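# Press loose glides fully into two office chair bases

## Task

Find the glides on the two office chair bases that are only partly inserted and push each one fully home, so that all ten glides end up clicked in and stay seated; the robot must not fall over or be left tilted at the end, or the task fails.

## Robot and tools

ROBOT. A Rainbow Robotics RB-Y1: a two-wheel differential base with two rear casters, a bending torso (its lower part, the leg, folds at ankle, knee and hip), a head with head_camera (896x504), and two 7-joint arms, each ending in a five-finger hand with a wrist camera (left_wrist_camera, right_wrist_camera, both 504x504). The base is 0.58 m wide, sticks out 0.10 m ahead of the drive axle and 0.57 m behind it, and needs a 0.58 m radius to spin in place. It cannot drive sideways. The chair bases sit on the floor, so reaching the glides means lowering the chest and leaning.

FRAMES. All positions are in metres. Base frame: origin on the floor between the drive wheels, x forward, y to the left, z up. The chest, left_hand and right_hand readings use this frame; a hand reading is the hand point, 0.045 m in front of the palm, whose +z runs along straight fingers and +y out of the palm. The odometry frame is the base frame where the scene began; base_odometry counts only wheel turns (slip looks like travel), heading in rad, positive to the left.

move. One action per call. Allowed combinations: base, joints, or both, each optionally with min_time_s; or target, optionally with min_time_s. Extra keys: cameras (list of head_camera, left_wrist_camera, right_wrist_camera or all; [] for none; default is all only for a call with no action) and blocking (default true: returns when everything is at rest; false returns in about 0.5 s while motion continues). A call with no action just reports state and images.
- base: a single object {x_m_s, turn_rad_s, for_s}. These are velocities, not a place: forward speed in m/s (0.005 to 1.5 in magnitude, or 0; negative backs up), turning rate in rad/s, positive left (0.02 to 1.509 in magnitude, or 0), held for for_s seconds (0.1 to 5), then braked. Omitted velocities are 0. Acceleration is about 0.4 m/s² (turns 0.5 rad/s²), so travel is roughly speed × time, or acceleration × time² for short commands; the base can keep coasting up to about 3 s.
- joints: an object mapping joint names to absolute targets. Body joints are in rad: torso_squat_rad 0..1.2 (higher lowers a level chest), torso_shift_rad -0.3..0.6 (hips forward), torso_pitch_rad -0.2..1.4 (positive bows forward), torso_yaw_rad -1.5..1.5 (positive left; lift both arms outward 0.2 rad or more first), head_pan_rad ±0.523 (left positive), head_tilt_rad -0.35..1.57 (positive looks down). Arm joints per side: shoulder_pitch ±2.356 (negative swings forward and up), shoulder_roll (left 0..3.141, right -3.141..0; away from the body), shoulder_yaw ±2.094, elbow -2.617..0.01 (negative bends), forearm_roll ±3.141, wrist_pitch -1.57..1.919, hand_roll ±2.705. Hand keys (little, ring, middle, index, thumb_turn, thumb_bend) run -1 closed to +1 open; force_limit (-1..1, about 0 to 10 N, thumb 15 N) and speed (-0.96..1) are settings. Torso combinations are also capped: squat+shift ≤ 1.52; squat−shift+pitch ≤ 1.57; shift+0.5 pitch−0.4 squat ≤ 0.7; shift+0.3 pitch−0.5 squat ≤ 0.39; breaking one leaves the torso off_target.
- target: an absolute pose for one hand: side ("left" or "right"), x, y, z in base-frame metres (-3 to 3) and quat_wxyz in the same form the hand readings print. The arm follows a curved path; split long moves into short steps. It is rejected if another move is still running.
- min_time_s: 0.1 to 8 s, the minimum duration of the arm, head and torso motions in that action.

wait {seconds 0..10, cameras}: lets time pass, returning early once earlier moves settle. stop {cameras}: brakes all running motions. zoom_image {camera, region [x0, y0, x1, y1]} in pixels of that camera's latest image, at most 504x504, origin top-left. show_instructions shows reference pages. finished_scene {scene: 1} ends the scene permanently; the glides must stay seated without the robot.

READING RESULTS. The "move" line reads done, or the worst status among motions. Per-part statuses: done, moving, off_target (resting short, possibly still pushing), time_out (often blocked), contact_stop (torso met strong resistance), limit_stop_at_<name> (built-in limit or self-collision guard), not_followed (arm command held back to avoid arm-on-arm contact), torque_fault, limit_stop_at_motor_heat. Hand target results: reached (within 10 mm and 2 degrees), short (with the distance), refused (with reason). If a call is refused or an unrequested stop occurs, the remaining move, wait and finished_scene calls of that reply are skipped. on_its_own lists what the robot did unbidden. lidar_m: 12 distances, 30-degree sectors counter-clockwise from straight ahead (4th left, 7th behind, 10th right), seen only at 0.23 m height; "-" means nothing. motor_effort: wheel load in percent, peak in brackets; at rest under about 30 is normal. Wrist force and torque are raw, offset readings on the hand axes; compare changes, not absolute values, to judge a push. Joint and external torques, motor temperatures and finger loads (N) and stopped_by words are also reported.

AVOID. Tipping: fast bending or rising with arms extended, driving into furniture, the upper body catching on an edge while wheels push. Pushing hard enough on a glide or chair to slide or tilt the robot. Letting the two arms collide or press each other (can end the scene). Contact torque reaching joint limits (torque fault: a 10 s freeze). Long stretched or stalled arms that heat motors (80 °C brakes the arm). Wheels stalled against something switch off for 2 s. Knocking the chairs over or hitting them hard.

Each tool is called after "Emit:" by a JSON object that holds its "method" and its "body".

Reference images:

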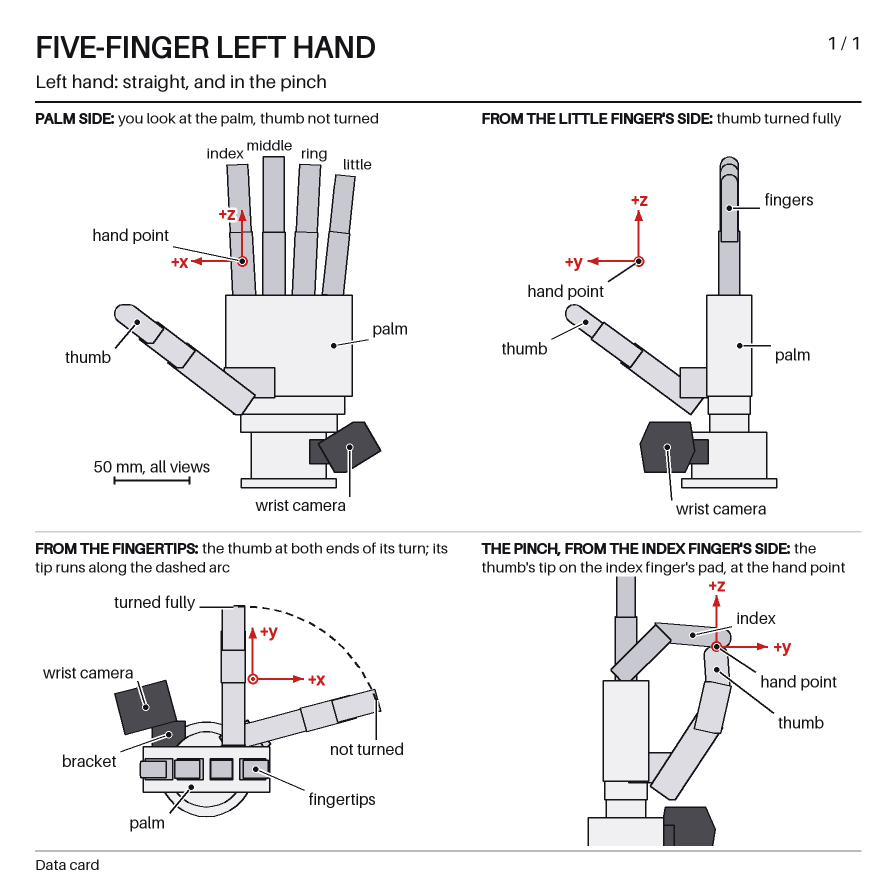

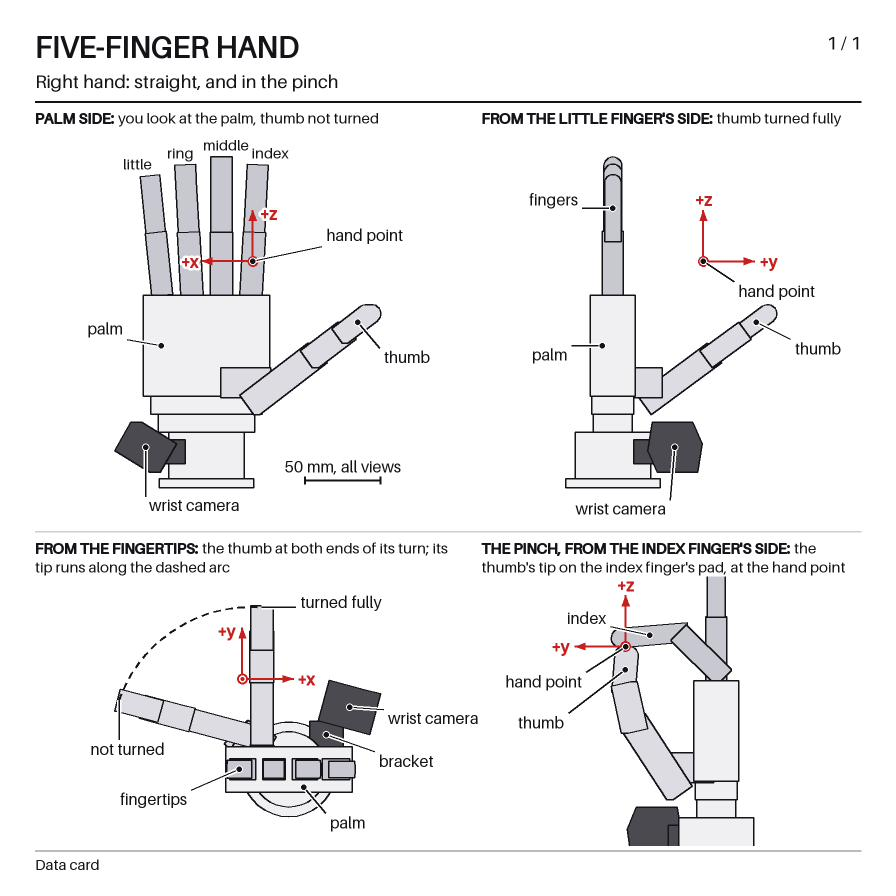

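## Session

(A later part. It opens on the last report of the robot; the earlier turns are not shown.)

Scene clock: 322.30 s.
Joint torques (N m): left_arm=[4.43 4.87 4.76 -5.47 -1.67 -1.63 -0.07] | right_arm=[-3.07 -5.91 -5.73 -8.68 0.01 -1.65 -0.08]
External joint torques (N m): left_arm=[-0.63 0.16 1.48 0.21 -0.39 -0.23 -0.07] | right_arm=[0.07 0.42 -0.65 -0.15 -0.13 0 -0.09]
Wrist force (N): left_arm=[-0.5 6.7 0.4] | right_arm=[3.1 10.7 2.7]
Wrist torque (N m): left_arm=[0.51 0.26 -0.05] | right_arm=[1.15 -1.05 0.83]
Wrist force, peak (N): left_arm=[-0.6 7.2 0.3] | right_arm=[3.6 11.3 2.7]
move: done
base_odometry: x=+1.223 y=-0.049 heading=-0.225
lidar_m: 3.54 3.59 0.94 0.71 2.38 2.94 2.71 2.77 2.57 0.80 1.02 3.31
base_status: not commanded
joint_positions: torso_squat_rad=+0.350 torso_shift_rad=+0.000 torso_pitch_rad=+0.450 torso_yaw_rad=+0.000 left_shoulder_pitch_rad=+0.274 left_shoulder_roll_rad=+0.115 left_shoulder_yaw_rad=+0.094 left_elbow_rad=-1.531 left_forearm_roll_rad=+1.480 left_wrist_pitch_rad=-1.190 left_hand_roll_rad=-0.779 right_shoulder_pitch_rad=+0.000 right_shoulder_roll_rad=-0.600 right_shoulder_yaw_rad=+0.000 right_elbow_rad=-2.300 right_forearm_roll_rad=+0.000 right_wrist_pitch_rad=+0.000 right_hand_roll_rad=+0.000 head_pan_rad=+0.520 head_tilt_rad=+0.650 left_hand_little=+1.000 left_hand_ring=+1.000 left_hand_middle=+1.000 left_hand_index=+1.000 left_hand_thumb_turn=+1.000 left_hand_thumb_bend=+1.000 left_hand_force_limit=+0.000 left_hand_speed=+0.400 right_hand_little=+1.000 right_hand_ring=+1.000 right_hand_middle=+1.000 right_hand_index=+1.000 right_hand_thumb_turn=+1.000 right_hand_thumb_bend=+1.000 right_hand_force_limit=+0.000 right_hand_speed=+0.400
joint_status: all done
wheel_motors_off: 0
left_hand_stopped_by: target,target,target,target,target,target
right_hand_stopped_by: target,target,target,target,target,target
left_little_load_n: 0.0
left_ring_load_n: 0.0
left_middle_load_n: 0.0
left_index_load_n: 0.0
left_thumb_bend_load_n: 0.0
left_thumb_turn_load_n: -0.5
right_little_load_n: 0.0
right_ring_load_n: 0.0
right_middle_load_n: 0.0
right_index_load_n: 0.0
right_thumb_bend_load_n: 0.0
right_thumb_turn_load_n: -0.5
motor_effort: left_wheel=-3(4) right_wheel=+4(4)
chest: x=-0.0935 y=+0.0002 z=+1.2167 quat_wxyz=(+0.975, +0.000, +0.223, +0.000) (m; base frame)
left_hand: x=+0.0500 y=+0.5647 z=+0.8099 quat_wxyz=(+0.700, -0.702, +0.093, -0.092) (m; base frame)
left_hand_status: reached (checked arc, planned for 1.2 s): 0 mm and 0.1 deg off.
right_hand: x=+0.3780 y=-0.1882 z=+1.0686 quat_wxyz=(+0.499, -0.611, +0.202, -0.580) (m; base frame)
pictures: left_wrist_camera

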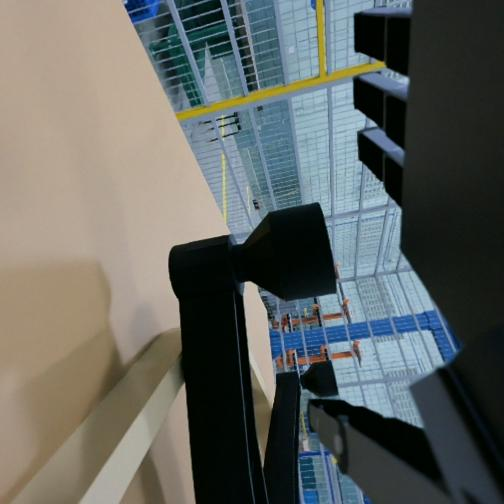

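Emit:
{"method": "zoom_image", "body": {"camera": "left_wrist_camera", "region": [160, 190, 345, 315]}}

Emit:
{"method": "zoom_image", "body": {"camera": "left_wrist_camera", "region": [215, 225, 275, 300]}}

Emit:
{"method": "zoom_image", "body": {"camera": "left_wrist_camera", "region": [265, 350, 345, 405]}}

Scaled by 2.724 from the camera's 504x504 image, which has a finer 720x720 frame.

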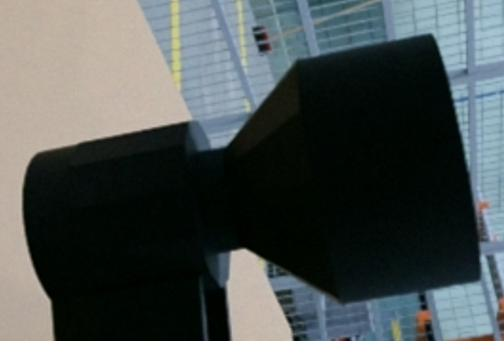

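Scaled by 6.720 from the camera's 504x504 image, which has a finer 720x720 frame.

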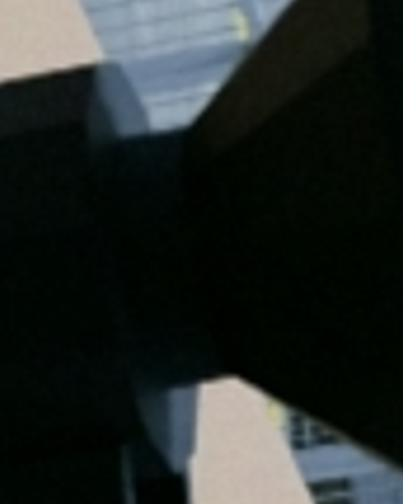

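Scaled by 6.300 from the camera's 504x504 image, which has a finer 720x720 frame.

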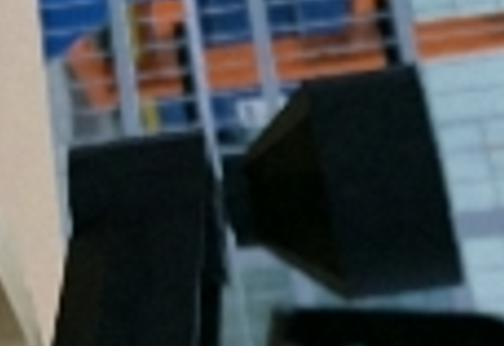

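Emit:
{"method": "zoom_image", "body": {"camera": "left_wrist_camera", "region": [290, 360, 320, 400]}}

Scaled by 12.600 from the camera's 504x504 image, which has a finer 720x720 frame.

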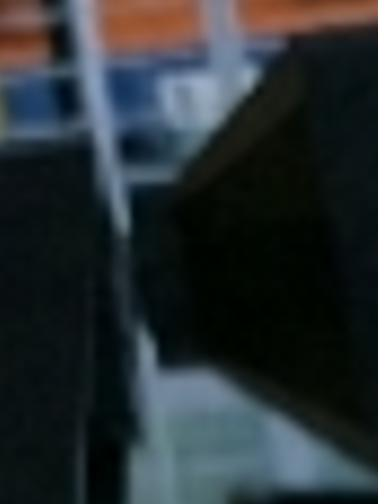

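Emit:
{"method": "move", "body": {"target": {"side":"left","x":0.04,"y":0.54,"z":0.90,"quat_wxyz":[0.701,-0.701,0.0923,-0.0923]}, "min_time_s": 1}}

Emit:
{"method": "move", "body": {"joints": {"left_shoulder_pitch_rad":-0.5,"left_shoulder_roll_rad":1.5,"left_shoulder_yaw_rad":0,"left_elbow_rad":-2.3,"left_forearm_roll_rad":0,"left_wrist_pitch_rad":0,"left_hand_roll_rad":0,"left_hand_little":-1,"left_hand_ring":-1,"left_hand_middle":-1,"left_hand_index":-1,"right_shoulder_pitch_rad":-0.5,"right_shoulder_roll_rad":-1.5,"right_elbow_rad":-2.3}, "min_time_s": 2}}

Emit:
{"method": "move", "body": {"joints": {"torso_pitch_rad":0.85,"torso_shift_rad":0.1,"head_pan_rad":0.5,"head_tilt_rad":0.3}, "min_time_s": 1.5, "cameras": ["head_camera"]}}

Scene clock: 325.47 s.
Joint torques (N m): left_arm=[7.41 1.4 2.14 -7.12 -1.51 -0.92 -0.13] | right_arm=[-3.17 -6.03 -5.59 -8.87 -0.05 -1.67 -0.1]
External joint torques (N m): left_arm=[0.96 -1.99 -1.2 0.02 0.04 0.09 -0.13] | right_arm=[-0.02 0.29 -0.51 -0.35 -0.19 -0.03 -0.1]
Wrist force (N): left_arm=[-0.6 6.8 0.2] | right_arm=[3.3 10.7 3.2]
Wrist torque (N m): left_arm=[0.51 0.29 -0.17] | right_arm=[1.14 -1.10 0.81]
Wrist force, peak (N): left_arm=[-0.7 7.4 -0.6] | right_arm=[3.1 11.3 3.0]
move: done
base_odometry: x=+1.223 y=-0.049 heading=-0.225
lidar_m: 3.53 3.59 0.94 0.71 2.38 2.93 2.71 2.77 2.57 0.79 1.00 3.32
base_status: not commanded
joint_positions: torso_squat_rad=+0.350 torso_shift_rad=+0.000 torso_pitch_rad=+0.450 torso_yaw_rad=+0.000 left_shoulder_pitch_rad=+0.536 left_shoulder_roll_rad=+0.046 left_shoulder_yaw_rad=+0.046 left_elbow_rad=-2.024 left_forearm_roll_rad=+1.527 left_wrist_pitch_rad=-1.145 left_hand_roll_rad=-1.029 right_shoulder_pitch_rad=+0.000 right_shoulder_roll_rad=-0.600 right_shoulder_yaw_rad=+0.000 right_elbow_rad=-2.300 right_forearm_roll_rad=+0.000 right_wrist_pitch_rad=+0.000 right_hand_roll_rad=+0.000 head_pan_rad=+0.520 head_tilt_rad=+0.650 left_hand_little=+1.000 left_hand_ring=+1.000 left_hand_middle=+1.000 left_hand_index=+1.000 left_hand_thumb_turn=+1.000 left_hand_thumb_bend=+1.000 left_hand_force_limit=+0.000 left_hand_speed=+0.400 right_hand_little=+1.000 right_hand_ring=+1.000 right_hand_middle=+1.000 right_hand_index=+1.000 right_hand_thumb_turn=+1.000 right_hand_thumb_bend=+1.000 right_hand_force_limit=+0.000 right_hand_speed=+0.400
joint_status: all done
wheel_motors_off: 0
left_hand_stopped_by: target,target,target,target,target,target
right_hand_stopped_by: target,target,target,target,target,target
left_little_load_n: -0.5
left_ring_load_n: 0.0
left_middle_load_n: 0.0
left_index_load_n: 0.0
left_thumb_bend_load_n: 0.0
left_thumb_turn_load_n: 0.0
right_little_load_n: 0.0
right_ring_load_n: 0.0
right_middle_load_n: 0.0
right_index_load_n: 0.0
right_thumb_bend_load_n: 0.0
right_thumb_turn_load_n: 0.0
motor_effort: left_wheel=-3(4) right_wheel=+4(4)
chest: x=-0.0935 y=+0.0002 z=+1.2167 quat_wxyz=(+0.975, +0.000, +0.223, +0.000) (m; base frame)
left_hand: x=+0.0404 y=+0.5399 z=+0.9003 quat_wxyz=(+0.703, -0.699, +0.092, -0.094) (m; base frame)
left_hand_status: reached (checked arc, planned for 1.0 s): 1 mm and 0.3 deg off.
right_hand: x=+0.3780 y=-0.1882 z=+1.0686 quat_wxyz=(+0.499, -0.611, +0.202, -0.580) (m; base frame)
pictures: none

Scene clock: 327.77 s.
Joint torques (N m): left_arm=[-10.57 9.85 8.5 -1.06 -0.21 0 -0.2] | right_arm=[-9.75 -11.84 -10.24 -1.02 -0.19 -0.18 -0.12]
External joint torques (N m): left_arm=[-1.29 -1.18 -1.21 -0.31 -0.26 0.12 -0.16] | right_arm=[-0.54 -0.01 -0.62 -0.28 -0.18 -0.05 -0.14]
Wrist force (N): left_arm=[4.7 1.4 -0.2] | right_arm=[0.5 6.1 2.8]
Wrist torque (N m): left_arm=[0.17 -0.13 0.40] | right_arm=[0.85 -0.91 0.54]
Wrist force, peak (N): left_arm=[-2.1 7.4 -0.1] | right_arm=[3.5 11.1 2.7]
move: done
base_odometry: x=+1.223 y=-0.049 heading=-0.225
lidar_m: 3.52 3.61 0.95 0.71 2.38 2.93 2.71 2.78 2.57 0.80 0.99 3.30
base_status: not commanded
joint_positions: torso_squat_rad=+0.350 torso_shift_rad=+0.000 torso_pitch_rad=+0.450 torso_yaw_rad=+0.000 left_shoulder_pitch_rad=-0.500 left_shoulder_roll_rad=+1.500 left_shoulder_yaw_rad=+0.000 left_elbow_rad=-2.300 left_forearm_roll_rad=+0.000 left_wrist_pitch_rad=+0.000 left_hand_roll_rad=+0.000 right_shoulder_pitch_rad=-0.500 right_shoulder_roll_rad=-1.500 right_shoulder_yaw_rad=+0.000 right_elbow_rad=-2.300 right_forearm_roll_rad=+0.000 right_wrist_pitch_rad=+0.000 right_hand_roll_rad=+0.000 head_pan_rad=+0.520 head_tilt_rad=+0.650 left_hand_little=-1.000 left_hand_ring=-1.000 left_hand_middle=-1.000 left_hand_index=-1.000 left_hand_thumb_turn=+1.000 left_hand_thumb_bend=+1.000 left_hand_force_limit=+0.000 left_hand_speed=+0.400 right_hand_little=+1.000 right_hand_ring=+1.000 right_hand_middle=+1.000 right_hand_index=+1.000 right_hand_thumb_turn=+1.000 right_hand_thumb_bend=+1.000 right_hand_force_limit=+0.000 right_hand_speed=+0.400
joint_status: all done
wheel_motors_off: 0
left_hand_stopped_by: target,target,target,target,target,target
right_hand_stopped_by: target,target,target,target,target,target
left_little_load_n: 0.0
left_ring_load_n: 0.0
left_middle_load_n: 0.0
left_index_load_n: 0.0
left_thumb_bend_load_n: 0.0
left_thumb_turn_load_n: 0.0
right_little_load_n: 0.0
right_ring_load_n: 0.0
right_middle_load_n: 0.0
right_index_load_n: 0.0
right_thumb_bend_load_n: 0.0
right_thumb_turn_load_n: 0.0
motor_effort: left_wheel=-3(4) right_wheel=+4(4)
chest: x=-0.0935 y=+0.0002 z=+1.2167 quat_wxyz=(+0.975, +0.000, +0.223, +0.000) (m; base frame)
left_hand: x=+0.4220 y=+0.1260 z=+1.2712 quat_wxyz=(+0.655, +0.272, +0.618, -0.339) (m; base frame)
right_hand: x=+0.4220 y=-0.1256 z=+1.2710 quat_wxyz=(+0.339, -0.618, -0.272, -0.655) (m; base frame)
pictures: none

Scene clock: 329.70 s.
Joint torques (N m): left_arm=[-8.44 9.36 8.34 -3.44 -0.26 -0.58 -0.23] | right_arm=[-7.94 -10.9 -10.02 -3.5 -0.16 -0.63 -0.1]
External joint torques (N m): left_arm=[-1.33 -0.82 -0.61 0.02 -0.33 0.14 -0.2] | right_arm=[-0.9 0.04 -1 -0.1 -0.2 0.08 -0.12]
Wrist force (N): left_arm=[4.3 3.0 1.1] | right_arm=[1.4 8.4 5.0]
Wrist torque (N m): left_arm=[0.20 -0.07 0.31] | right_arm=[0.88 -1.07 0.66]
Wrist force, peak (N): left_arm=[4.7 3.2 1.0] | right_arm=[1.3 8.8 5.0]
move: done
base_odometry: x=+1.223 y=-0.049 heading=-0.225
lidar_m: 3.52 3.61 0.95 0.70 2.37 2.93 2.70 2.77 2.56 0.79 1.01 3.30
base_status: not commanded
joint_positions: torso_squat_rad=+0.350 torso_shift_rad=+0.100 torso_pitch_rad=+0.850 torso_yaw_rad=+0.000 left_shoulder_pitch_rad=-0.500 left_shoulder_roll_rad=+1.500 left_shoulder_yaw_rad=+0.000 left_elbow_rad=-2.300 left_forearm_roll_rad=+0.000 left_wrist_pitch_rad=+0.000 left_hand_roll_rad=+0.000 right_shoulder_pitch_rad=-0.500 right_shoulder_roll_rad=-1.500 right_shoulder_yaw_rad=+0.000 right_elbow_rad=-2.300 right_forearm_roll_rad=+0.000 right_wrist_pitch_rad=+0.000 right_hand_roll_rad=+0.000 head_pan_rad=+0.500 head_tilt_rad=+0.300 left_hand_little=-1.000 left_hand_ring=-1.000 left_hand_middle=-1.000 left_hand_index=-1.000 left_hand_thumb_turn=+1.000 left_hand_thumb_bend=+1.000 left_hand_force_limit=+0.000 left_hand_speed=+0.400 right_hand_little=+1.000 right_hand_ring=+1.000 right_hand_middle=+1.000 right_hand_index=+1.000 right_hand_thumb_turn=+1.000 right_hand_thumb_bend=+1.000 right_hand_force_limit=+0.000 right_hand_speed=+0.400
joint_status: all done
wheel_motors_off: 0
left_hand_stopped_by: target,target,target,target,target,target
right_hand_stopped_by: target,target,target,target,target,target
left_little_load_n: 0.0
left_ring_load_n: 0.0
left_middle_load_n: 0.0
left_index_load_n: 0.0
left_thumb_bend_load_n: 0.0
left_thumb_turn_load_n: 0.0
right_little_load_n: -0.5
right_ring_load_n: 0.0
right_middle_load_n: 0.0
right_index_load_n: 0.0
right_thumb_bend_load_n: 0.0
right_thumb_turn_load_n: 0.5
motor_effort: left_wheel=-2(3) right_wheel=+4(5)
chest: x=+0.0703 y=+0.0002 z=+1.1389 quat_wxyz=(+0.911, +0.000, +0.412, +0.000) (m; base frame)
left_hand: x=+0.5662 y=+0.1258 z=+0.9881 quat_wxyz=(+0.519, +0.199, +0.736, -0.387) (m; base frame)
right_hand: x=+0.5661 y=-0.1257 z=+0.9880 quat_wxyz=(+0.387, -0.736, -0.199, -0.519) (m; base frame)
pictures: head_camera

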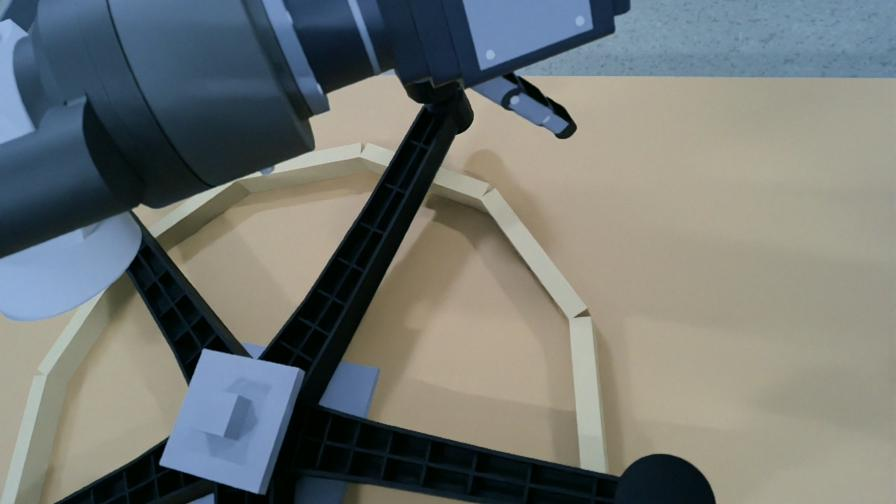

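Emit:
{"method": "move", "body": {"target": {"side":"left","x":0.424,"y":0.57,"z":0.95,"quat_wxyz":[0,-0.7071,0.7071,0]}, "min_time_s": 2, "cameras": ["left_wrist_camera"]}}

Emit:
{"method": "move", "body": {"target": {"side":"left","x":0.424,"y":0.587,"z":0.855,"quat_wxyz":[0,-0.7071,0.7071,0]}, "min_time_s": 1.2, "cameras": ["head_camera","left_wrist_camera"]}}

Scene clock: 332.23 s.
Joint torques (N m): left_arm=[-8.68 0.86 7.06 4.78 -0.37 -0.16 -0.16] | right_arm=[-7.8 -11.08 -9.81 -3.53 -0.04 -0.66 -0.11]
External joint torques (N m): left_arm=[0.35 -1.09 1.57 0.56 -0.41 -0.08 -0.16] | right_arm=[-0.76 -0.14 -0.8 -0.13 -0.09 0.06 -0.13]
Wrist force (N): left_arm=[-0.6 0.9 5.5] | right_arm=[1.5 8.1 4.7]
Wrist torque (N m): left_arm=[-0.20 0.39 -0.03] | right_arm=[0.88 -1.05 0.67]
Wrist force, peak (N): left_arm=[3.7 1.8 4.2] | right_arm=[1.1 8.7 4.9]
move: done
base_odometry: x=+1.223 y=-0.049 heading=-0.225
lidar_m: 3.53 3.61 0.94 0.71 2.37 2.92 2.71 2.77 2.56 0.80 1.02 3.32
base_status: not commanded
joint_positions: torso_squat_rad=+0.350 torso_shift_rad=+0.100 torso_pitch_rad=+0.850 torso_yaw_rad=+0.000 left_shoulder_pitch_rad=+0.508 left_shoulder_roll_rad=+2.074 left_shoulder_yaw_rad=+0.941 left_elbow_rad=-0.768 left_forearm_roll_rad=+2.093 left_wrist_pitch_rad=+1.420 left_hand_roll_rad=-0.479 right_shoulder_pitch_rad=-0.500 right_shoulder_roll_rad=-1.500 right_shoulder_yaw_rad=+0.000 right_elbow_rad=-2.300 right_forearm_roll_rad=+0.000 right_wrist_pitch_rad=+0.000 right_hand_roll_rad=+0.000 head_pan_rad=+0.500 head_tilt_rad=+0.300 left_hand_little=-1.000 left_hand_ring=-1.000 left_hand_middle=-1.000 left_hand_index=-1.000 left_hand_thumb_turn=+1.000 left_hand_thumb_bend=+1.000 left_hand_force_limit=+0.000 left_hand_speed=+0.400 right_hand_little=+1.000 right_hand_ring=+1.000 right_hand_middle=+1.000 right_hand_index=+1.000 right_hand_thumb_turn=+1.000 right_hand_thumb_bend=+1.000 right_hand_force_limit=+0.000 right_hand_speed=+0.400
joint_status: all done
wheel_motors_off: 0
left_hand_stopped_by: target,target,target,target,target,target
right_hand_stopped_by: target,target,target,target,target,target
left_little_load_n: 0.0
left_ring_load_n: 0.0
left_middle_load_n: 0.0
left_index_load_n: 0.0
left_thumb_bend_load_n: 0.0
left_thumb_turn_load_n: 0.0
right_little_load_n: 0.0
right_ring_load_n: 0.0
right_middle_load_n: 0.0
right_index_load_n: -0.5
right_thumb_bend_load_n: 0.0
right_thumb_turn_load_n: 0.0
motor_effort: left_wheel=-2(3) right_wheel=+4(5)
chest: x=+0.0703 y=+0.0002 z=+1.1389 quat_wxyz=(+0.911, +0.000, +0.412, +0.000) (m; base frame)
left_hand: x=+0.4247 y=+0.5698 z=+0.9501 quat_wxyz=(+0.008, -0.707, +0.708, +0.000) (m; base frame)
left_hand_status: reached (checked arc, planned for 2.0 s): 1 mm and 1.0 deg off.
right_hand: x=+0.5661 y=-0.1257 z=+0.9880 quat_wxyz=(+0.387, -0.736, -0.199, -0.519) (m; base frame)
pictures: left_wrist_camera

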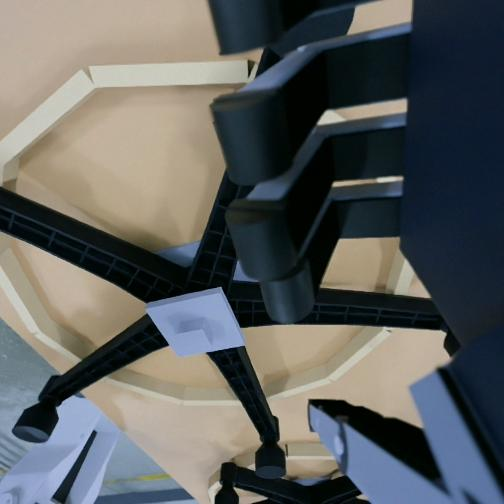

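Scene clock: 333.77 s.
Joint torques (N m): left_arm=[-10.91 -10.3 0.27 7.54 -0.03 -0.25 -0.17] | right_arm=[-7.8 -10.77 -9.82 -3.39 -0.03 -0.58 -0.07]
External joint torques (N m): left_arm=[-0.54 -0.14 -1.84 0.48 -0.08 -0.17 -0.17] | right_arm=[-0.76 0.17 -0.8 0.01 -0.07 0.13 -0.08]
Wrist force (N): left_arm=[-0.1 0.7 5.6] | right_arm=[1.2 7.8 4.3]
Wrist torque (N m): left_arm=[-0.23 0.30 0.01] | right_arm=[0.86 -0.99 0.61]
Wrist force, peak (N): left_arm=[-0.3 0.4 5.9] | right_arm=[1.6 8.7 4.8]
move: done
base_odometry: x=+1.223 y=-0.049 heading=-0.225
lidar_m: 3.53 3.59 0.96 0.69 2.37 2.94 2.70 2.76 2.57 0.79 1.01 3.32
base_status: not commanded
joint_positions: torso_squat_rad=+0.350 torso_shift_rad=+0.100 torso_pitch_rad=+0.850 torso_yaw_rad=+0.000 left_shoulder_pitch_rad=+1.046 left_shoulder_roll_rad=+2.296 left_shoulder_yaw_rad=+0.911 left_elbow_rad=-0.466 left_forearm_roll_rad=+2.614 left_wrist_pitch_rad=+1.237 left_hand_roll_rad=-0.723 right_shoulder_pitch_rad=-0.500 right_shoulder_roll_rad=-1.500 right_shoulder_yaw_rad=+0.000 right_elbow_rad=-2.300 right_forearm_roll_rad=+0.000 right_wrist_pitch_rad=+0.000 right_hand_roll_rad=+0.000 head_pan_rad=+0.500 head_tilt_rad=+0.300 left_hand_little=-1.000 left_hand_ring=-1.000 left_hand_middle=-1.000 left_hand_index=-1.000 left_hand_thumb_turn=+1.000 left_hand_thumb_bend=+1.000 left_hand_force_limit=+0.000 left_hand_speed=+0.400 right_hand_little=+1.000 right_hand_ring=+1.000 right_hand_middle=+1.000 right_hand_index=+1.000 right_hand_thumb_turn=+1.000 right_hand_thumb_bend=+1.000 right_hand_force_limit=+0.000 right_hand_speed=+0.400
joint_status: all done
wheel_motors_off: 0
left_hand_stopped_by: target,target,target,target,target,target
right_hand_stopped_by: target,target,target,target,target,target
left_little_load_n: 0.0
left_ring_load_n: 0.0
left_middle_load_n: 0.0
left_index_load_n: 0.0
left_thumb_bend_load_n: 0.0
left_thumb_turn_load_n: 0.0
right_little_load_n: 0.0
right_ring_load_n: 0.0
right_middle_load_n: 0.0
right_index_load_n: 0.0
right_thumb_bend_load_n: 0.0
right_thumb_turn_load_n: 0.0
motor_effort: left_wheel=-2(3) right_wheel=+4(4)
chest: x=+0.0703 y=+0.0002 z=+1.1389 quat_wxyz=(+0.911, +0.000, +0.412, +0.000) (m; base frame)
left_hand: x=+0.4241 y=+0.5863 z=+0.8549 quat_wxyz=(+0.005, -0.707, +0.708, +0.000) (m; base frame)
left_hand_status: reached (checked arc, planned for 1.2 s): 1 mm and 0.6 deg off.
right_hand: x=+0.5661 y=-0.1257 z=+0.9880 quat_wxyz=(+0.387, -0.736, -0.199, -0.519) (m; base frame)
pictures: head_camera, left_wrist_camera

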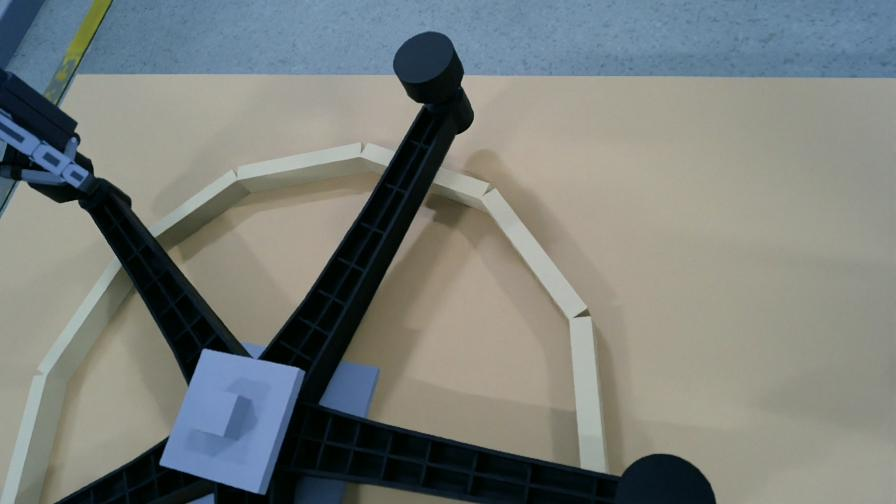

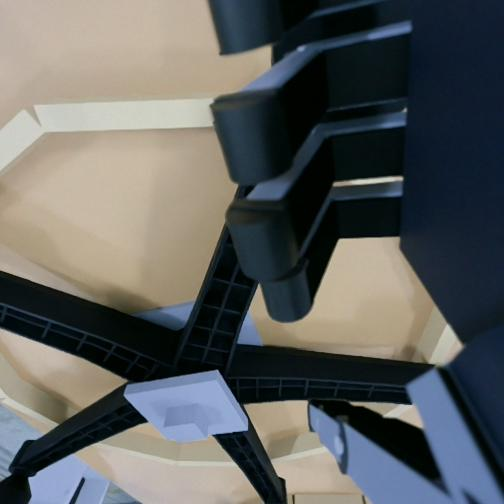

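Emit:
{"method": "zoom_image", "body": {"camera": "head_camera", "region": [0, 120, 140, 240]}}

Emit:
{"method": "move", "body": {"target": {"side":"left","x":0.424,"y":0.587,"z":0.840,"quat_wxyz":[0,-0.7071,0.7071,0]}, "min_time_s": 0.8}}

Emit:
{"method": "move", "body": {"target": {"side":"left","x":0.424,"y":0.587,"z":0.834,"quat_wxyz":[0,-0.7071,0.7071,0]}, "min_time_s": 0.8, "cameras": ["head_camera"]}}

Emit:
{"method": "zoom_image", "body": {"camera": "head_camera", "region": [0, 120, 140, 240]}}

Scaled by 3.600 from the camera's 896x504 image, which has a finer 1280x720 frame.

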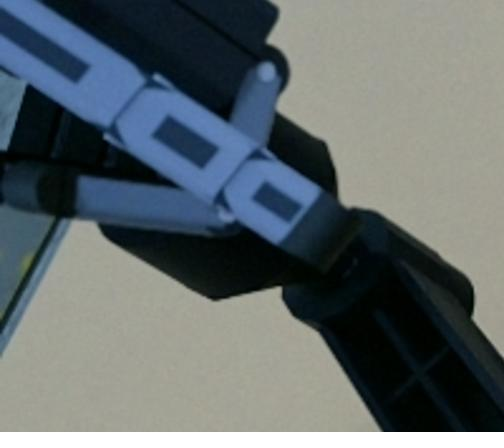

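Scene clock: 335.17 s.
Joint torques (N m): left_arm=[-8.12 -6.35 4.58 4.39 1.38 -1.81 -0.46] | right_arm=[-7.73 -10.94 -9.86 -3.49 -0.04 -0.61 -0.09]
External joint torques (N m): left_arm=[2.28 4.97 2.68 -2.8 1.35 -1.72 -0.46] | right_arm=[-0.69 0 -0.84 -0.09 -0.08 0.1 -0.11]
Wrist force (N): left_arm=[0.9 5.7 -15.4] | right_arm=[0.8 7.9 4.4]
Wrist torque (N m): left_arm=[0.35 -0.51 -0.16] | right_arm=[0.85 -0.97 0.58]
Wrist force, peak (N): left_arm=[1.0 6.1 -16.8] | right_arm=[1.5 8.6 4.8]
move: done
base_odometry: x=+1.223 y=-0.049 heading=-0.225
lidar_m: 3.52 3.59 0.94 0.71 2.39 2.93 2.71 2.77 2.57 0.79 1.01 3.32
base_status: not commanded
joint_positions: torso_squat_rad=+0.350 torso_shift_rad=+0.100 torso_pitch_rad=+0.850 torso_yaw_rad=+0.000 left_shoulder_pitch_rad=+1.104 left_shoulder_roll_rad=+2.318 left_shoulder_yaw_rad=+0.922 left_elbow_rad=-0.448 left_forearm_roll_rad=+2.652 left_wrist_pitch_rad=+1.211 left_hand_roll_rad=-0.734 right_shoulder_pitch_rad=-0.500 right_shoulder_roll_rad=-1.500 right_shoulder_yaw_rad=+0.000 right_elbow_rad=-2.300 right_forearm_roll_rad=+0.000 right_wrist_pitch_rad=+0.000 right_hand_roll_rad=+0.000 head_pan_rad=+0.500 head_tilt_rad=+0.300 left_hand_little=-1.000 left_hand_ring=-1.000 left_hand_middle=-1.000 left_hand_index=-1.000 left_hand_thumb_turn=+1.000 left_hand_thumb_bend=+1.000 left_hand_force_limit=+0.000 left_hand_speed=+0.400 right_hand_little=+1.000 right_hand_ring=+1.000 right_hand_middle=+1.000 right_hand_index=+1.000 right_hand_thumb_turn=+1.000 right_hand_thumb_bend=+1.000 right_hand_force_limit=+0.000 right_hand_speed=+0.400
joint_status: all done
wheel_motors_off: 0
left_hand_stopped_by: target,target,target,target,target,target
right_hand_stopped_by: target,target,target,target,target,target
left_little_load_n: -2.0
left_ring_load_n: -3.0
left_middle_load_n: -2.0
left_index_load_n: 0.0
left_thumb_bend_load_n: 0.0
left_thumb_turn_load_n: 0.0
right_little_load_n: 0.0
right_ring_load_n: 0.0
right_middle_load_n: -0.5
right_index_load_n: 0.0
right_thumb_bend_load_n: 0.0
right_thumb_turn_load_n: 0.0
motor_effort: left_wheel=-2(3) right_wheel=+4(4)
chest: x=+0.0700 y=+0.0001 z=+1.1391 quat_wxyz=(+0.911, +0.000, +0.412, +0.000) (m; base frame)
left_hand: x=+0.4228 y=+0.5874 z=+0.8415 quat_wxyz=(+0.008, -0.707, +0.707, +0.001) (m; base frame)
left_hand_status: reached (checked arc, planned for 0.8 s): 2 mm and 0.9 deg off.
right_hand: x=+0.5659 y=-0.1257 z=+0.9884 quat_wxyz=(+0.387, -0.736, -0.199, -0.519) (m; base frame)
pictures: none

Scene clock: 337.03 s.
Joint torques (N m): left_arm=[-4.04 -0.87 4.07 -0.17 2 -2.8 -0.56] | right_arm=[-7.5 -10.85 -9.84 -3.57 -0.12 -0.63 -0.1]
External joint torques (N m): left_arm=[6.45 11.38 2.41 -7.5 1.96 -2.71 -0.56] | right_arm=[-0.44 0.09 -0.82 -0.18 -0.17 0.08 -0.12]
Wrist force (N): left_arm=[0.8 7.3 -35.4] | right_arm=[1.2 7.9 4.8]
Wrist torque (N m): left_arm=[0.94 -1.12 -0.19] | right_arm=[0.83 -1.01 0.61]
Wrist force, peak (N): left_arm=[10.1 12.5 -55.2] | right_arm=[1.5 8.3 5.3]
move: done
base_odometry: x=+1.223 y=-0.049 heading=-0.224
lidar_m: 3.52 3.60 0.95 0.71 2.38 2.93 2.70 2.76 2.57 0.80 1.00 3.32
base_status: not commanded
joint_positions: torso_squat_rad=+0.350 torso_shift_rad=+0.099 torso_pitch_rad=+0.848 torso_yaw_rad=+0.001 left_shoulder_pitch_rad=+1.152 left_shoulder_roll_rad=+2.344 left_shoulder_yaw_rad=+0.936 left_elbow_rad=-0.401 left_forearm_roll_rad=+2.687 left_wrist_pitch_rad=+1.216 left_hand_roll_rad=-0.752 right_shoulder_pitch_rad=-0.500 right_shoulder_roll_rad=-1.500 right_shoulder_yaw_rad=+0.000 right_elbow_rad=-2.300 right_forearm_roll_rad=+0.000 right_wrist_pitch_rad=+0.000 right_hand_roll_rad=+0.000 head_pan_rad=+0.500 head_tilt_rad=+0.300 left_hand_little=-1.000 left_hand_ring=-1.001 left_hand_middle=-1.001 left_hand_index=-1.000 left_hand_thumb_turn=+1.000 left_hand_thumb_bend=+1.000 left_hand_force_limit=+0.000 left_hand_speed=+0.400 right_hand_little=+1.000 right_hand_ring=+1.000 right_hand_middle=+1.000 right_hand_index=+1.000 right_hand_thumb_turn=+1.000 right_hand_thumb_bend=+1.000 right_hand_force_limit=+0.000 right_hand_speed=+0.400
joint_status: all done
wheel_motors_off: 0
left_hand_stopped_by: target,target,target,target,target,target
right_hand_stopped_by: target,target,target,target,target,target
left_little_load_n: -2.0
left_ring_load_n: -6.0
left_middle_load_n: -4.5
left_index_load_n: 0.0
left_thumb_bend_load_n: 0.0
left_thumb_turn_load_n: 0.0
right_little_load_n: 0.0
right_ring_load_n: 0.0
right_middle_load_n: 0.0
right_index_load_n: 0.0
right_thumb_bend_load_n: 0.0
right_thumb_turn_load_n: 0.0
motor_effort: left_wheel=-1(3) right_wheel=+2(5)
chest: x=+0.0693 y=-0.0004 z=+1.1394 quat_wxyz=(+0.911, +0.001, +0.412, +0.000) (m; base frame)
left_hand: x=+0.4232 y=+0.5879 z=+0.8367 quat_wxyz=(+0.010, -0.708, +0.707, +0.000) (m; base frame)
left_hand_status: reached (checked arc, planned for 0.8 s): 3 mm and 1.2 deg off.
right_hand: x=+0.5655 y=-0.1261 z=+0.9893 quat_wxyz=(+0.387, -0.735, -0.199, -0.520) (m; base frame)
pictures: head_camera

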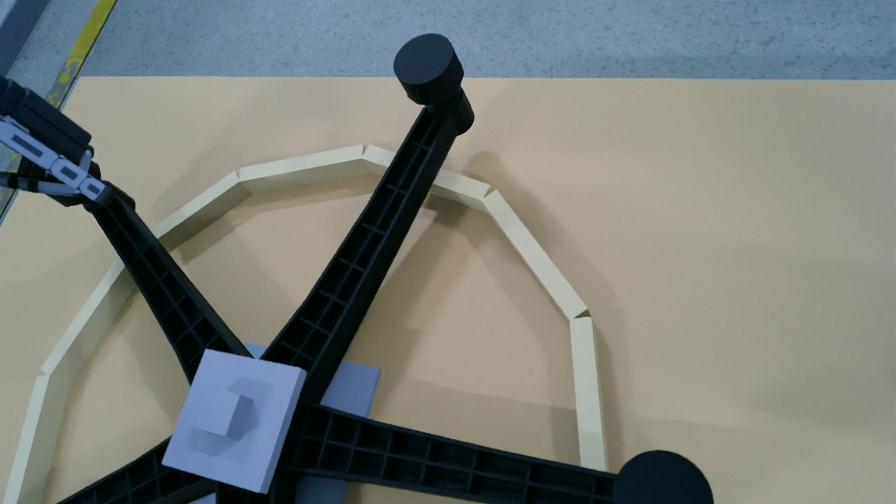

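Scaled by 3.600 from the camera's 896x504 image, which has a finer 1280x720 frame.

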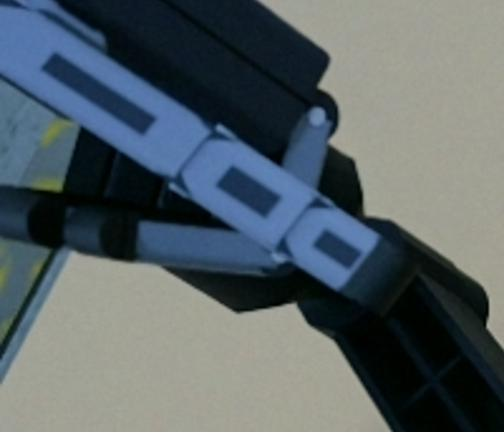

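Emit:
{"method": "move", "body": {"target": {"side":"left","x":0.424,"y":0.587,"z":0.826,"quat_wxyz":[0,-0.7071,0.7071,0]}, "min_time_s": 0.8, "cameras": ["head_camera"]}}

Emit:
{"method": "zoom_image", "body": {"camera": "head_camera", "region": [0, 120, 140, 240]}}

Scene clock: 338.47 s.
Joint torques (N m): left_arm=[6.66 10.91 3.26 -10.66 2.9 -5.76 -0.5] | right_arm=[-7.76 -10.89 -10.01 -3.44 -0.04 -0.64 -0.06]
External joint torques (N m): left_arm=[17.36 24.89 2.15 -18.23 2.86 -5.64 -0.5] | right_arm=[-0.68 0.06 -0.98 -0.05 -0.09 0.07 -0.07]
Wrist force (N): left_arm=[5.6 11.4 -97.2] | right_arm=[1.7 8.1 4.7]
Wrist torque (N m): left_arm=[2.69 -3.11 0.03] | right_arm=[0.88 -1.09 0.64]
Wrist force, peak (N): left_arm=[6.2 11.2 -100.8] | right_arm=[1.6 8.6 5.0]
move: done
base_odometry: x=+1.223 y=-0.049 heading=-0.224
lidar_m: 3.54 3.59 0.95 0.71 2.38 2.94 2.71 2.77 2.58 0.80 1.01 3.32
base_status: not commanded
joint_positions: torso_squat_rad=+0.350 torso_shift_rad=+0.098 torso_pitch_rad=+0.846 torso_yaw_rad=+0.001 left_shoulder_pitch_rad=+1.245 left_shoulder_roll_rad=+2.405 left_shoulder_yaw_rad=+0.969 left_elbow_rad=-0.272 left_forearm_roll_rad=+2.750 left_wrist_pitch_rad=+1.255 left_hand_roll_rad=-0.789 right_shoulder_pitch_rad=-0.500 right_shoulder_roll_rad=-1.500 right_shoulder_yaw_rad=+0.000 right_elbow_rad=-2.300 right_forearm_roll_rad=+0.000 right_wrist_pitch_rad=+0.000 right_hand_roll_rad=+0.000 head_pan_rad=+0.500 head_tilt_rad=+0.300 left_hand_little=-1.000 left_hand_ring=-1.001 left_hand_middle=-1.002 left_hand_index=-1.000 left_hand_thumb_turn=+1.000 left_hand_thumb_bend=+1.000 left_hand_force_limit=+0.000 left_hand_speed=+0.400 right_hand_little=+1.000 right_hand_ring=+1.000 right_hand_middle=+1.000 right_hand_index=+1.000 right_hand_thumb_turn=+1.000 right_hand_thumb_bend=+1.000 right_hand_force_limit=+0.000 right_hand_speed=+0.400
joint_status: all done
wheel_motors_off: 0
left_hand_stopped_by: target,target,target,target,target,target
right_hand_stopped_by: target,target,target,target,target,target
left_little_load_n: -3.5
left_ring_load_n: -12.0
left_middle_load_n: -14.5
left_index_load_n: 0.0
left_thumb_bend_load_n: 0.0
left_thumb_turn_load_n: 0.0
right_little_load_n: 0.0
right_ring_load_n: 0.0
right_middle_load_n: 0.0
right_index_load_n: 0.0
right_thumb_bend_load_n: 0.0
right_thumb_turn_load_n: 0.0
motor_effort: left_wheel=+0(1) right_wheel=+3(3)
chest: x=+0.0683 y=-0.0011 z=+1.1399 quat_wxyz=(+0.912, +0.001, +0.411, +0.000) (m; base frame)
left_hand: x=+0.4242 y=+0.5894 z=+0.8317 quat_wxyz=(+0.014, -0.708, +0.706, +0.000) (m; base frame)
left_hand_status: reached (checked arc, planned for 0.8 s): 6 mm and 1.6 deg off.
right_hand: x=+0.5648 y=-0.1266 z=+0.9906 quat_wxyz=(+0.387, -0.734, -0.199, -0.521) (m; base frame)
pictures: head_camera

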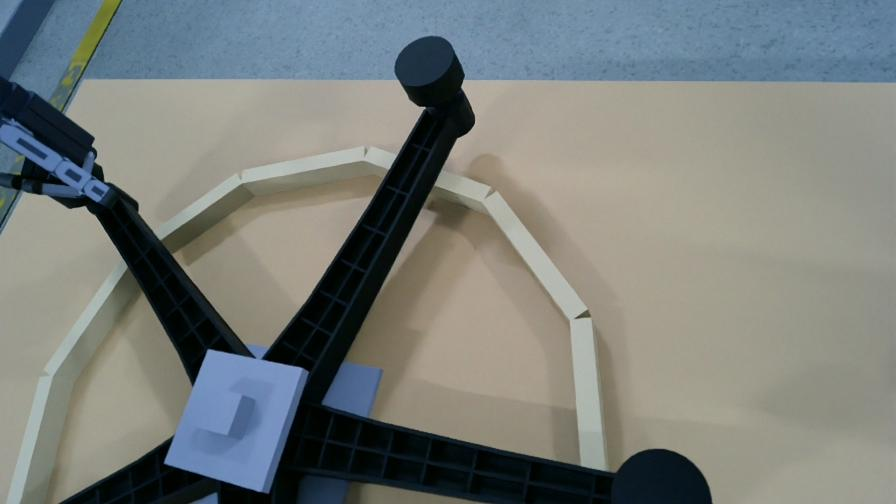

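Scaled by 3.600 from the camera's 896x504 image, which has a finer 1280x720 frame.

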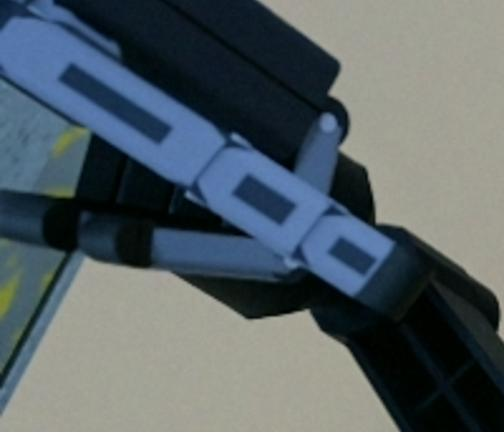

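Emit:
{"method": "move", "body": {"target": {"side":"left","x":0.424,"y":0.587,"z":0.838,"quat_wxyz":[0,-0.7071,0.7071,0]}, "min_time_s": 0.6}}

Emit:
{"method": "move", "body": {"target": {"side":"left","x":0.424,"y":0.57,"z":0.93,"quat_wxyz":[0,-0.7071,0.7071,0]}, "min_time_s": 1, "cameras": ["head_camera"]}}

Emit:
{"method": "zoom_image", "body": {"camera": "head_camera", "region": [0, 120, 140, 240]}}

Emit:
{"method": "zoom_image", "body": {"camera": "head_camera", "region": [380, 20, 480, 140]}}

Scene clock: 339.80 s.
Joint torques (N m): left_arm=[-7.39 -1.52 1.22 -1.48 2.44 -1.17 -0.34] | right_arm=[-7.73 -10.72 -9.79 -3.49 -0.09 -0.63 -0.07]
External joint torques (N m): left_arm=[3.34 12.1 0.12 -9.04 2.4 -1.07 -0.34] | right_arm=[-0.67 0.23 -0.76 -0.1 -0.14 0.08 -0.08]
Wrist force (N): left_arm=[-3.8 5.3 -33.9] | right_arm=[1.8 8.4 4.5]
Wrist torque (N m): left_arm=[0.88 -1.06 -0.19] | right_arm=[0.93 -1.10 0.65]
Wrist force, peak (N): left_arm=[5.8 11.6 -97.4] | right_arm=[1.5 8.5 5.0]
move: done
base_odometry: x=+1.223 y=-0.049 heading=-0.224
lidar_m: 3.53 3.60 0.95 0.71 2.38 2.94 2.70 2.77 2.57 0.79 1.01 3.31
base_status: not commanded
joint_positions: torso_squat_rad=+0.350 torso_shift_rad=+0.099 torso_pitch_rad=+0.848 torso_yaw_rad=+0.001 left_shoulder_pitch_rad=+1.225 left_shoulder_roll_rad=+2.401 left_shoulder_yaw_rad=+0.962 left_elbow_rad=-0.265 left_forearm_roll_rad=+2.739 left_wrist_pitch_rad=+1.281 left_hand_roll_rad=-0.789 right_shoulder_pitch_rad=-0.500 right_shoulder_roll_rad=-1.500 right_shoulder_yaw_rad=+0.000 right_elbow_rad=-2.300 right_forearm_roll_rad=+0.000 right_wrist_pitch_rad=+0.000 right_hand_roll_rad=+0.000 head_pan_rad=+0.500 head_tilt_rad=+0.300 left_hand_little=-1.000 left_hand_ring=-1.001 left_hand_middle=-1.001 left_hand_index=-1.000 left_hand_thumb_turn=+1.000 left_hand_thumb_bend=+1.000 left_hand_force_limit=+0.000 left_hand_speed=+0.400 right_hand_little=+1.000 right_hand_ring=+1.000 right_hand_middle=+1.000 right_hand_index=+1.000 right_hand_thumb_turn=+1.000 right_hand_thumb_bend=+1.000 right_hand_force_limit=+0.000 right_hand_speed=+0.400
joint_status: all done
wheel_motors_off: 0
left_hand_stopped_by: target,target,target,target,target,target
right_hand_stopped_by: target,target,target,target,target,target
left_little_load_n: -2.0
left_ring_load_n: -5.0
left_middle_load_n: -5.0
left_index_load_n: 0.0
left_thumb_bend_load_n: 0.0
left_thumb_turn_load_n: 0.0
right_little_load_n: 0.0
right_ring_load_n: 0.0
right_middle_load_n: 0.0
right_index_load_n: 0.0
right_thumb_bend_load_n: 0.0
right_thumb_turn_load_n: 0.0
motor_effort: left_wheel=+0(1) right_wheel=+3(3)
chest: x=+0.0692 y=-0.0004 z=+1.1394 quat_wxyz=(+0.911, +0.001, +0.411, +0.000) (m; base frame)
left_hand: x=+0.4239 y=+0.5889 z=+0.8372 quat_wxyz=(+0.009, -0.708, +0.706, +0.001) (m; base frame)
left_hand_status: reached (checked arc, planned for 0.6 s): 2 mm and 1.0 deg off.
right_hand: x=+0.5654 y=-0.1260 z=+0.9894 quat_wxyz=(+0.387, -0.735, -0.199, -0.520) (m; base frame)
pictures: none

Scene clock: 341.53 s.
Joint torques (N m): left_arm=[-11.41 -1.27 3.02 5.22 0.03 0.18 -0.15] | right_arm=[-7.38 -10.99 -9.86 -3.59 -0.09 -0.59 -0.05]
External joint torques (N m): left_arm=[-1.59 -1.1 -1.06 -0.45 -0.03 0.22 -0.15] | right_arm=[-0.35 -0.05 -0.84 -0.19 -0.14 0.12 -0.07]
Wrist force (N): left_arm=[-1.4 0.3 5.5] | right_arm=[1.4 8.2 4.7]
Wrist torque (N m): left_arm=[-0.29 0.46 0.07] | right_arm=[0.90 -1.05 0.63]
Wrist force, peak (N): left_arm=[-3.9 5.2 -34.1] | right_arm=[1.3 8.6 5.0]
move: done
base_odometry: x=+1.223 y=-0.049 heading=-0.224
lidar_m: 3.53 3.61 0.94 0.71 2.38 2.93 2.71 2.78 2.58 0.79 0.99 3.31
base_status: not commanded
joint_positions: torso_squat_rad=+0.350 torso_shift_rad=+0.100 torso_pitch_rad=+0.850 torso_yaw_rad=+0.000 left_shoulder_pitch_rad=+0.595 left_shoulder_roll_rad=+2.164 left_shoulder_yaw_rad=+0.788 left_elbow_rad=-0.661 left_forearm_roll_rad=+2.327 left_wrist_pitch_rad=+1.365 left_hand_roll_rad=-0.575 right_shoulder_pitch_rad=-0.500 right_shoulder_roll_rad=-1.500 right_shoulder_yaw_rad=+0.000 right_elbow_rad=-2.300 right_forearm_roll_rad=+0.000 right_wrist_pitch_rad=+0.000 right_hand_roll_rad=+0.000 head_pan_rad=+0.500 head_tilt_rad=+0.300 left_hand_little=-1.000 left_hand_ring=-1.000 left_hand_middle=-1.000 left_hand_index=-1.000 left_hand_thumb_turn=+1.000 left_hand_thumb_bend=+1.000 left_hand_force_limit=+0.000 left_hand_speed=+0.400 right_hand_little=+1.000 right_hand_ring=+1.000 right_hand_middle=+1.000 right_hand_index=+1.000 right_hand_thumb_turn=+1.000 right_hand_thumb_bend=+1.000 right_hand_force_limit=+0.000 right_hand_speed=+0.400
joint_status: all done
wheel_motors_off: 0
left_hand_stopped_by: target,target,target,target,target,target
right_hand_stopped_by: target,target,target,target,target,target
left_little_load_n: 0.0
left_ring_load_n: 0.0
left_middle_load_n: 0.0
left_index_load_n: 0.0
left_thumb_bend_load_n: 0.0
left_thumb_turn_load_n: 0.0
right_little_load_n: 0.0
right_ring_load_n: 0.0
right_middle_load_n: 0.0
right_index_load_n: 0.0
right_thumb_bend_load_n: 0.0
right_thumb_turn_load_n: 0.5
motor_effort: left_wheel=-2(4) right_wheel=+1(6)
chest: x=+0.0702 y=+0.0002 z=+1.1390 quat_wxyz=(+0.911, +0.000, +0.412, +0.000) (m; base frame)
left_hand: x=+0.4250 y=+0.5702 z=+0.9278 quat_wxyz=(-0.005, -0.707, +0.707, -0.001) (m; base frame)
left_hand_status: reached (checked arc, planned for 1.0 s): 2 mm and 0.6 deg off.
right_hand: x=+0.5660 y=-0.1257 z=+0.9882 quat_wxyz=(+0.387, -0.736, -0.199, -0.519) (m; base frame)
pictures: head_camera

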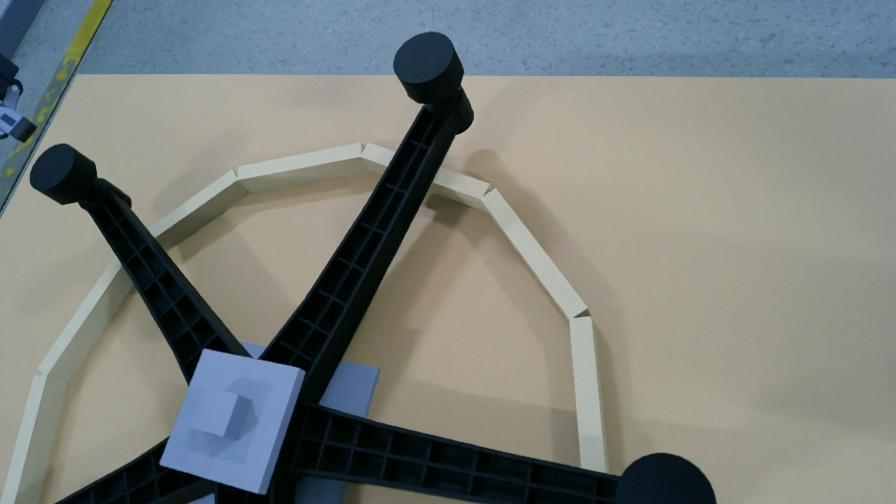

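Scaled by 3.600 from the camera's 896x504 image, which has a finer 1280x720 frame.

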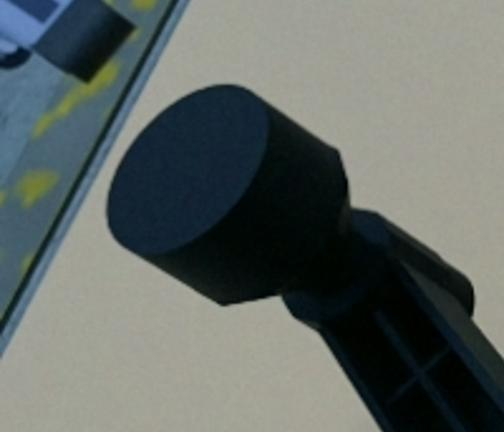

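Scaled by 4.200 from the camera's 896x504 image, which has a finer 1280x720 frame.

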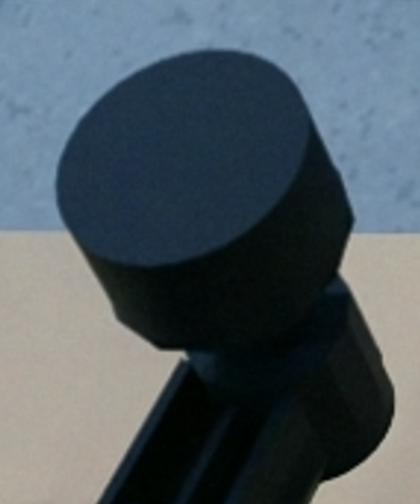

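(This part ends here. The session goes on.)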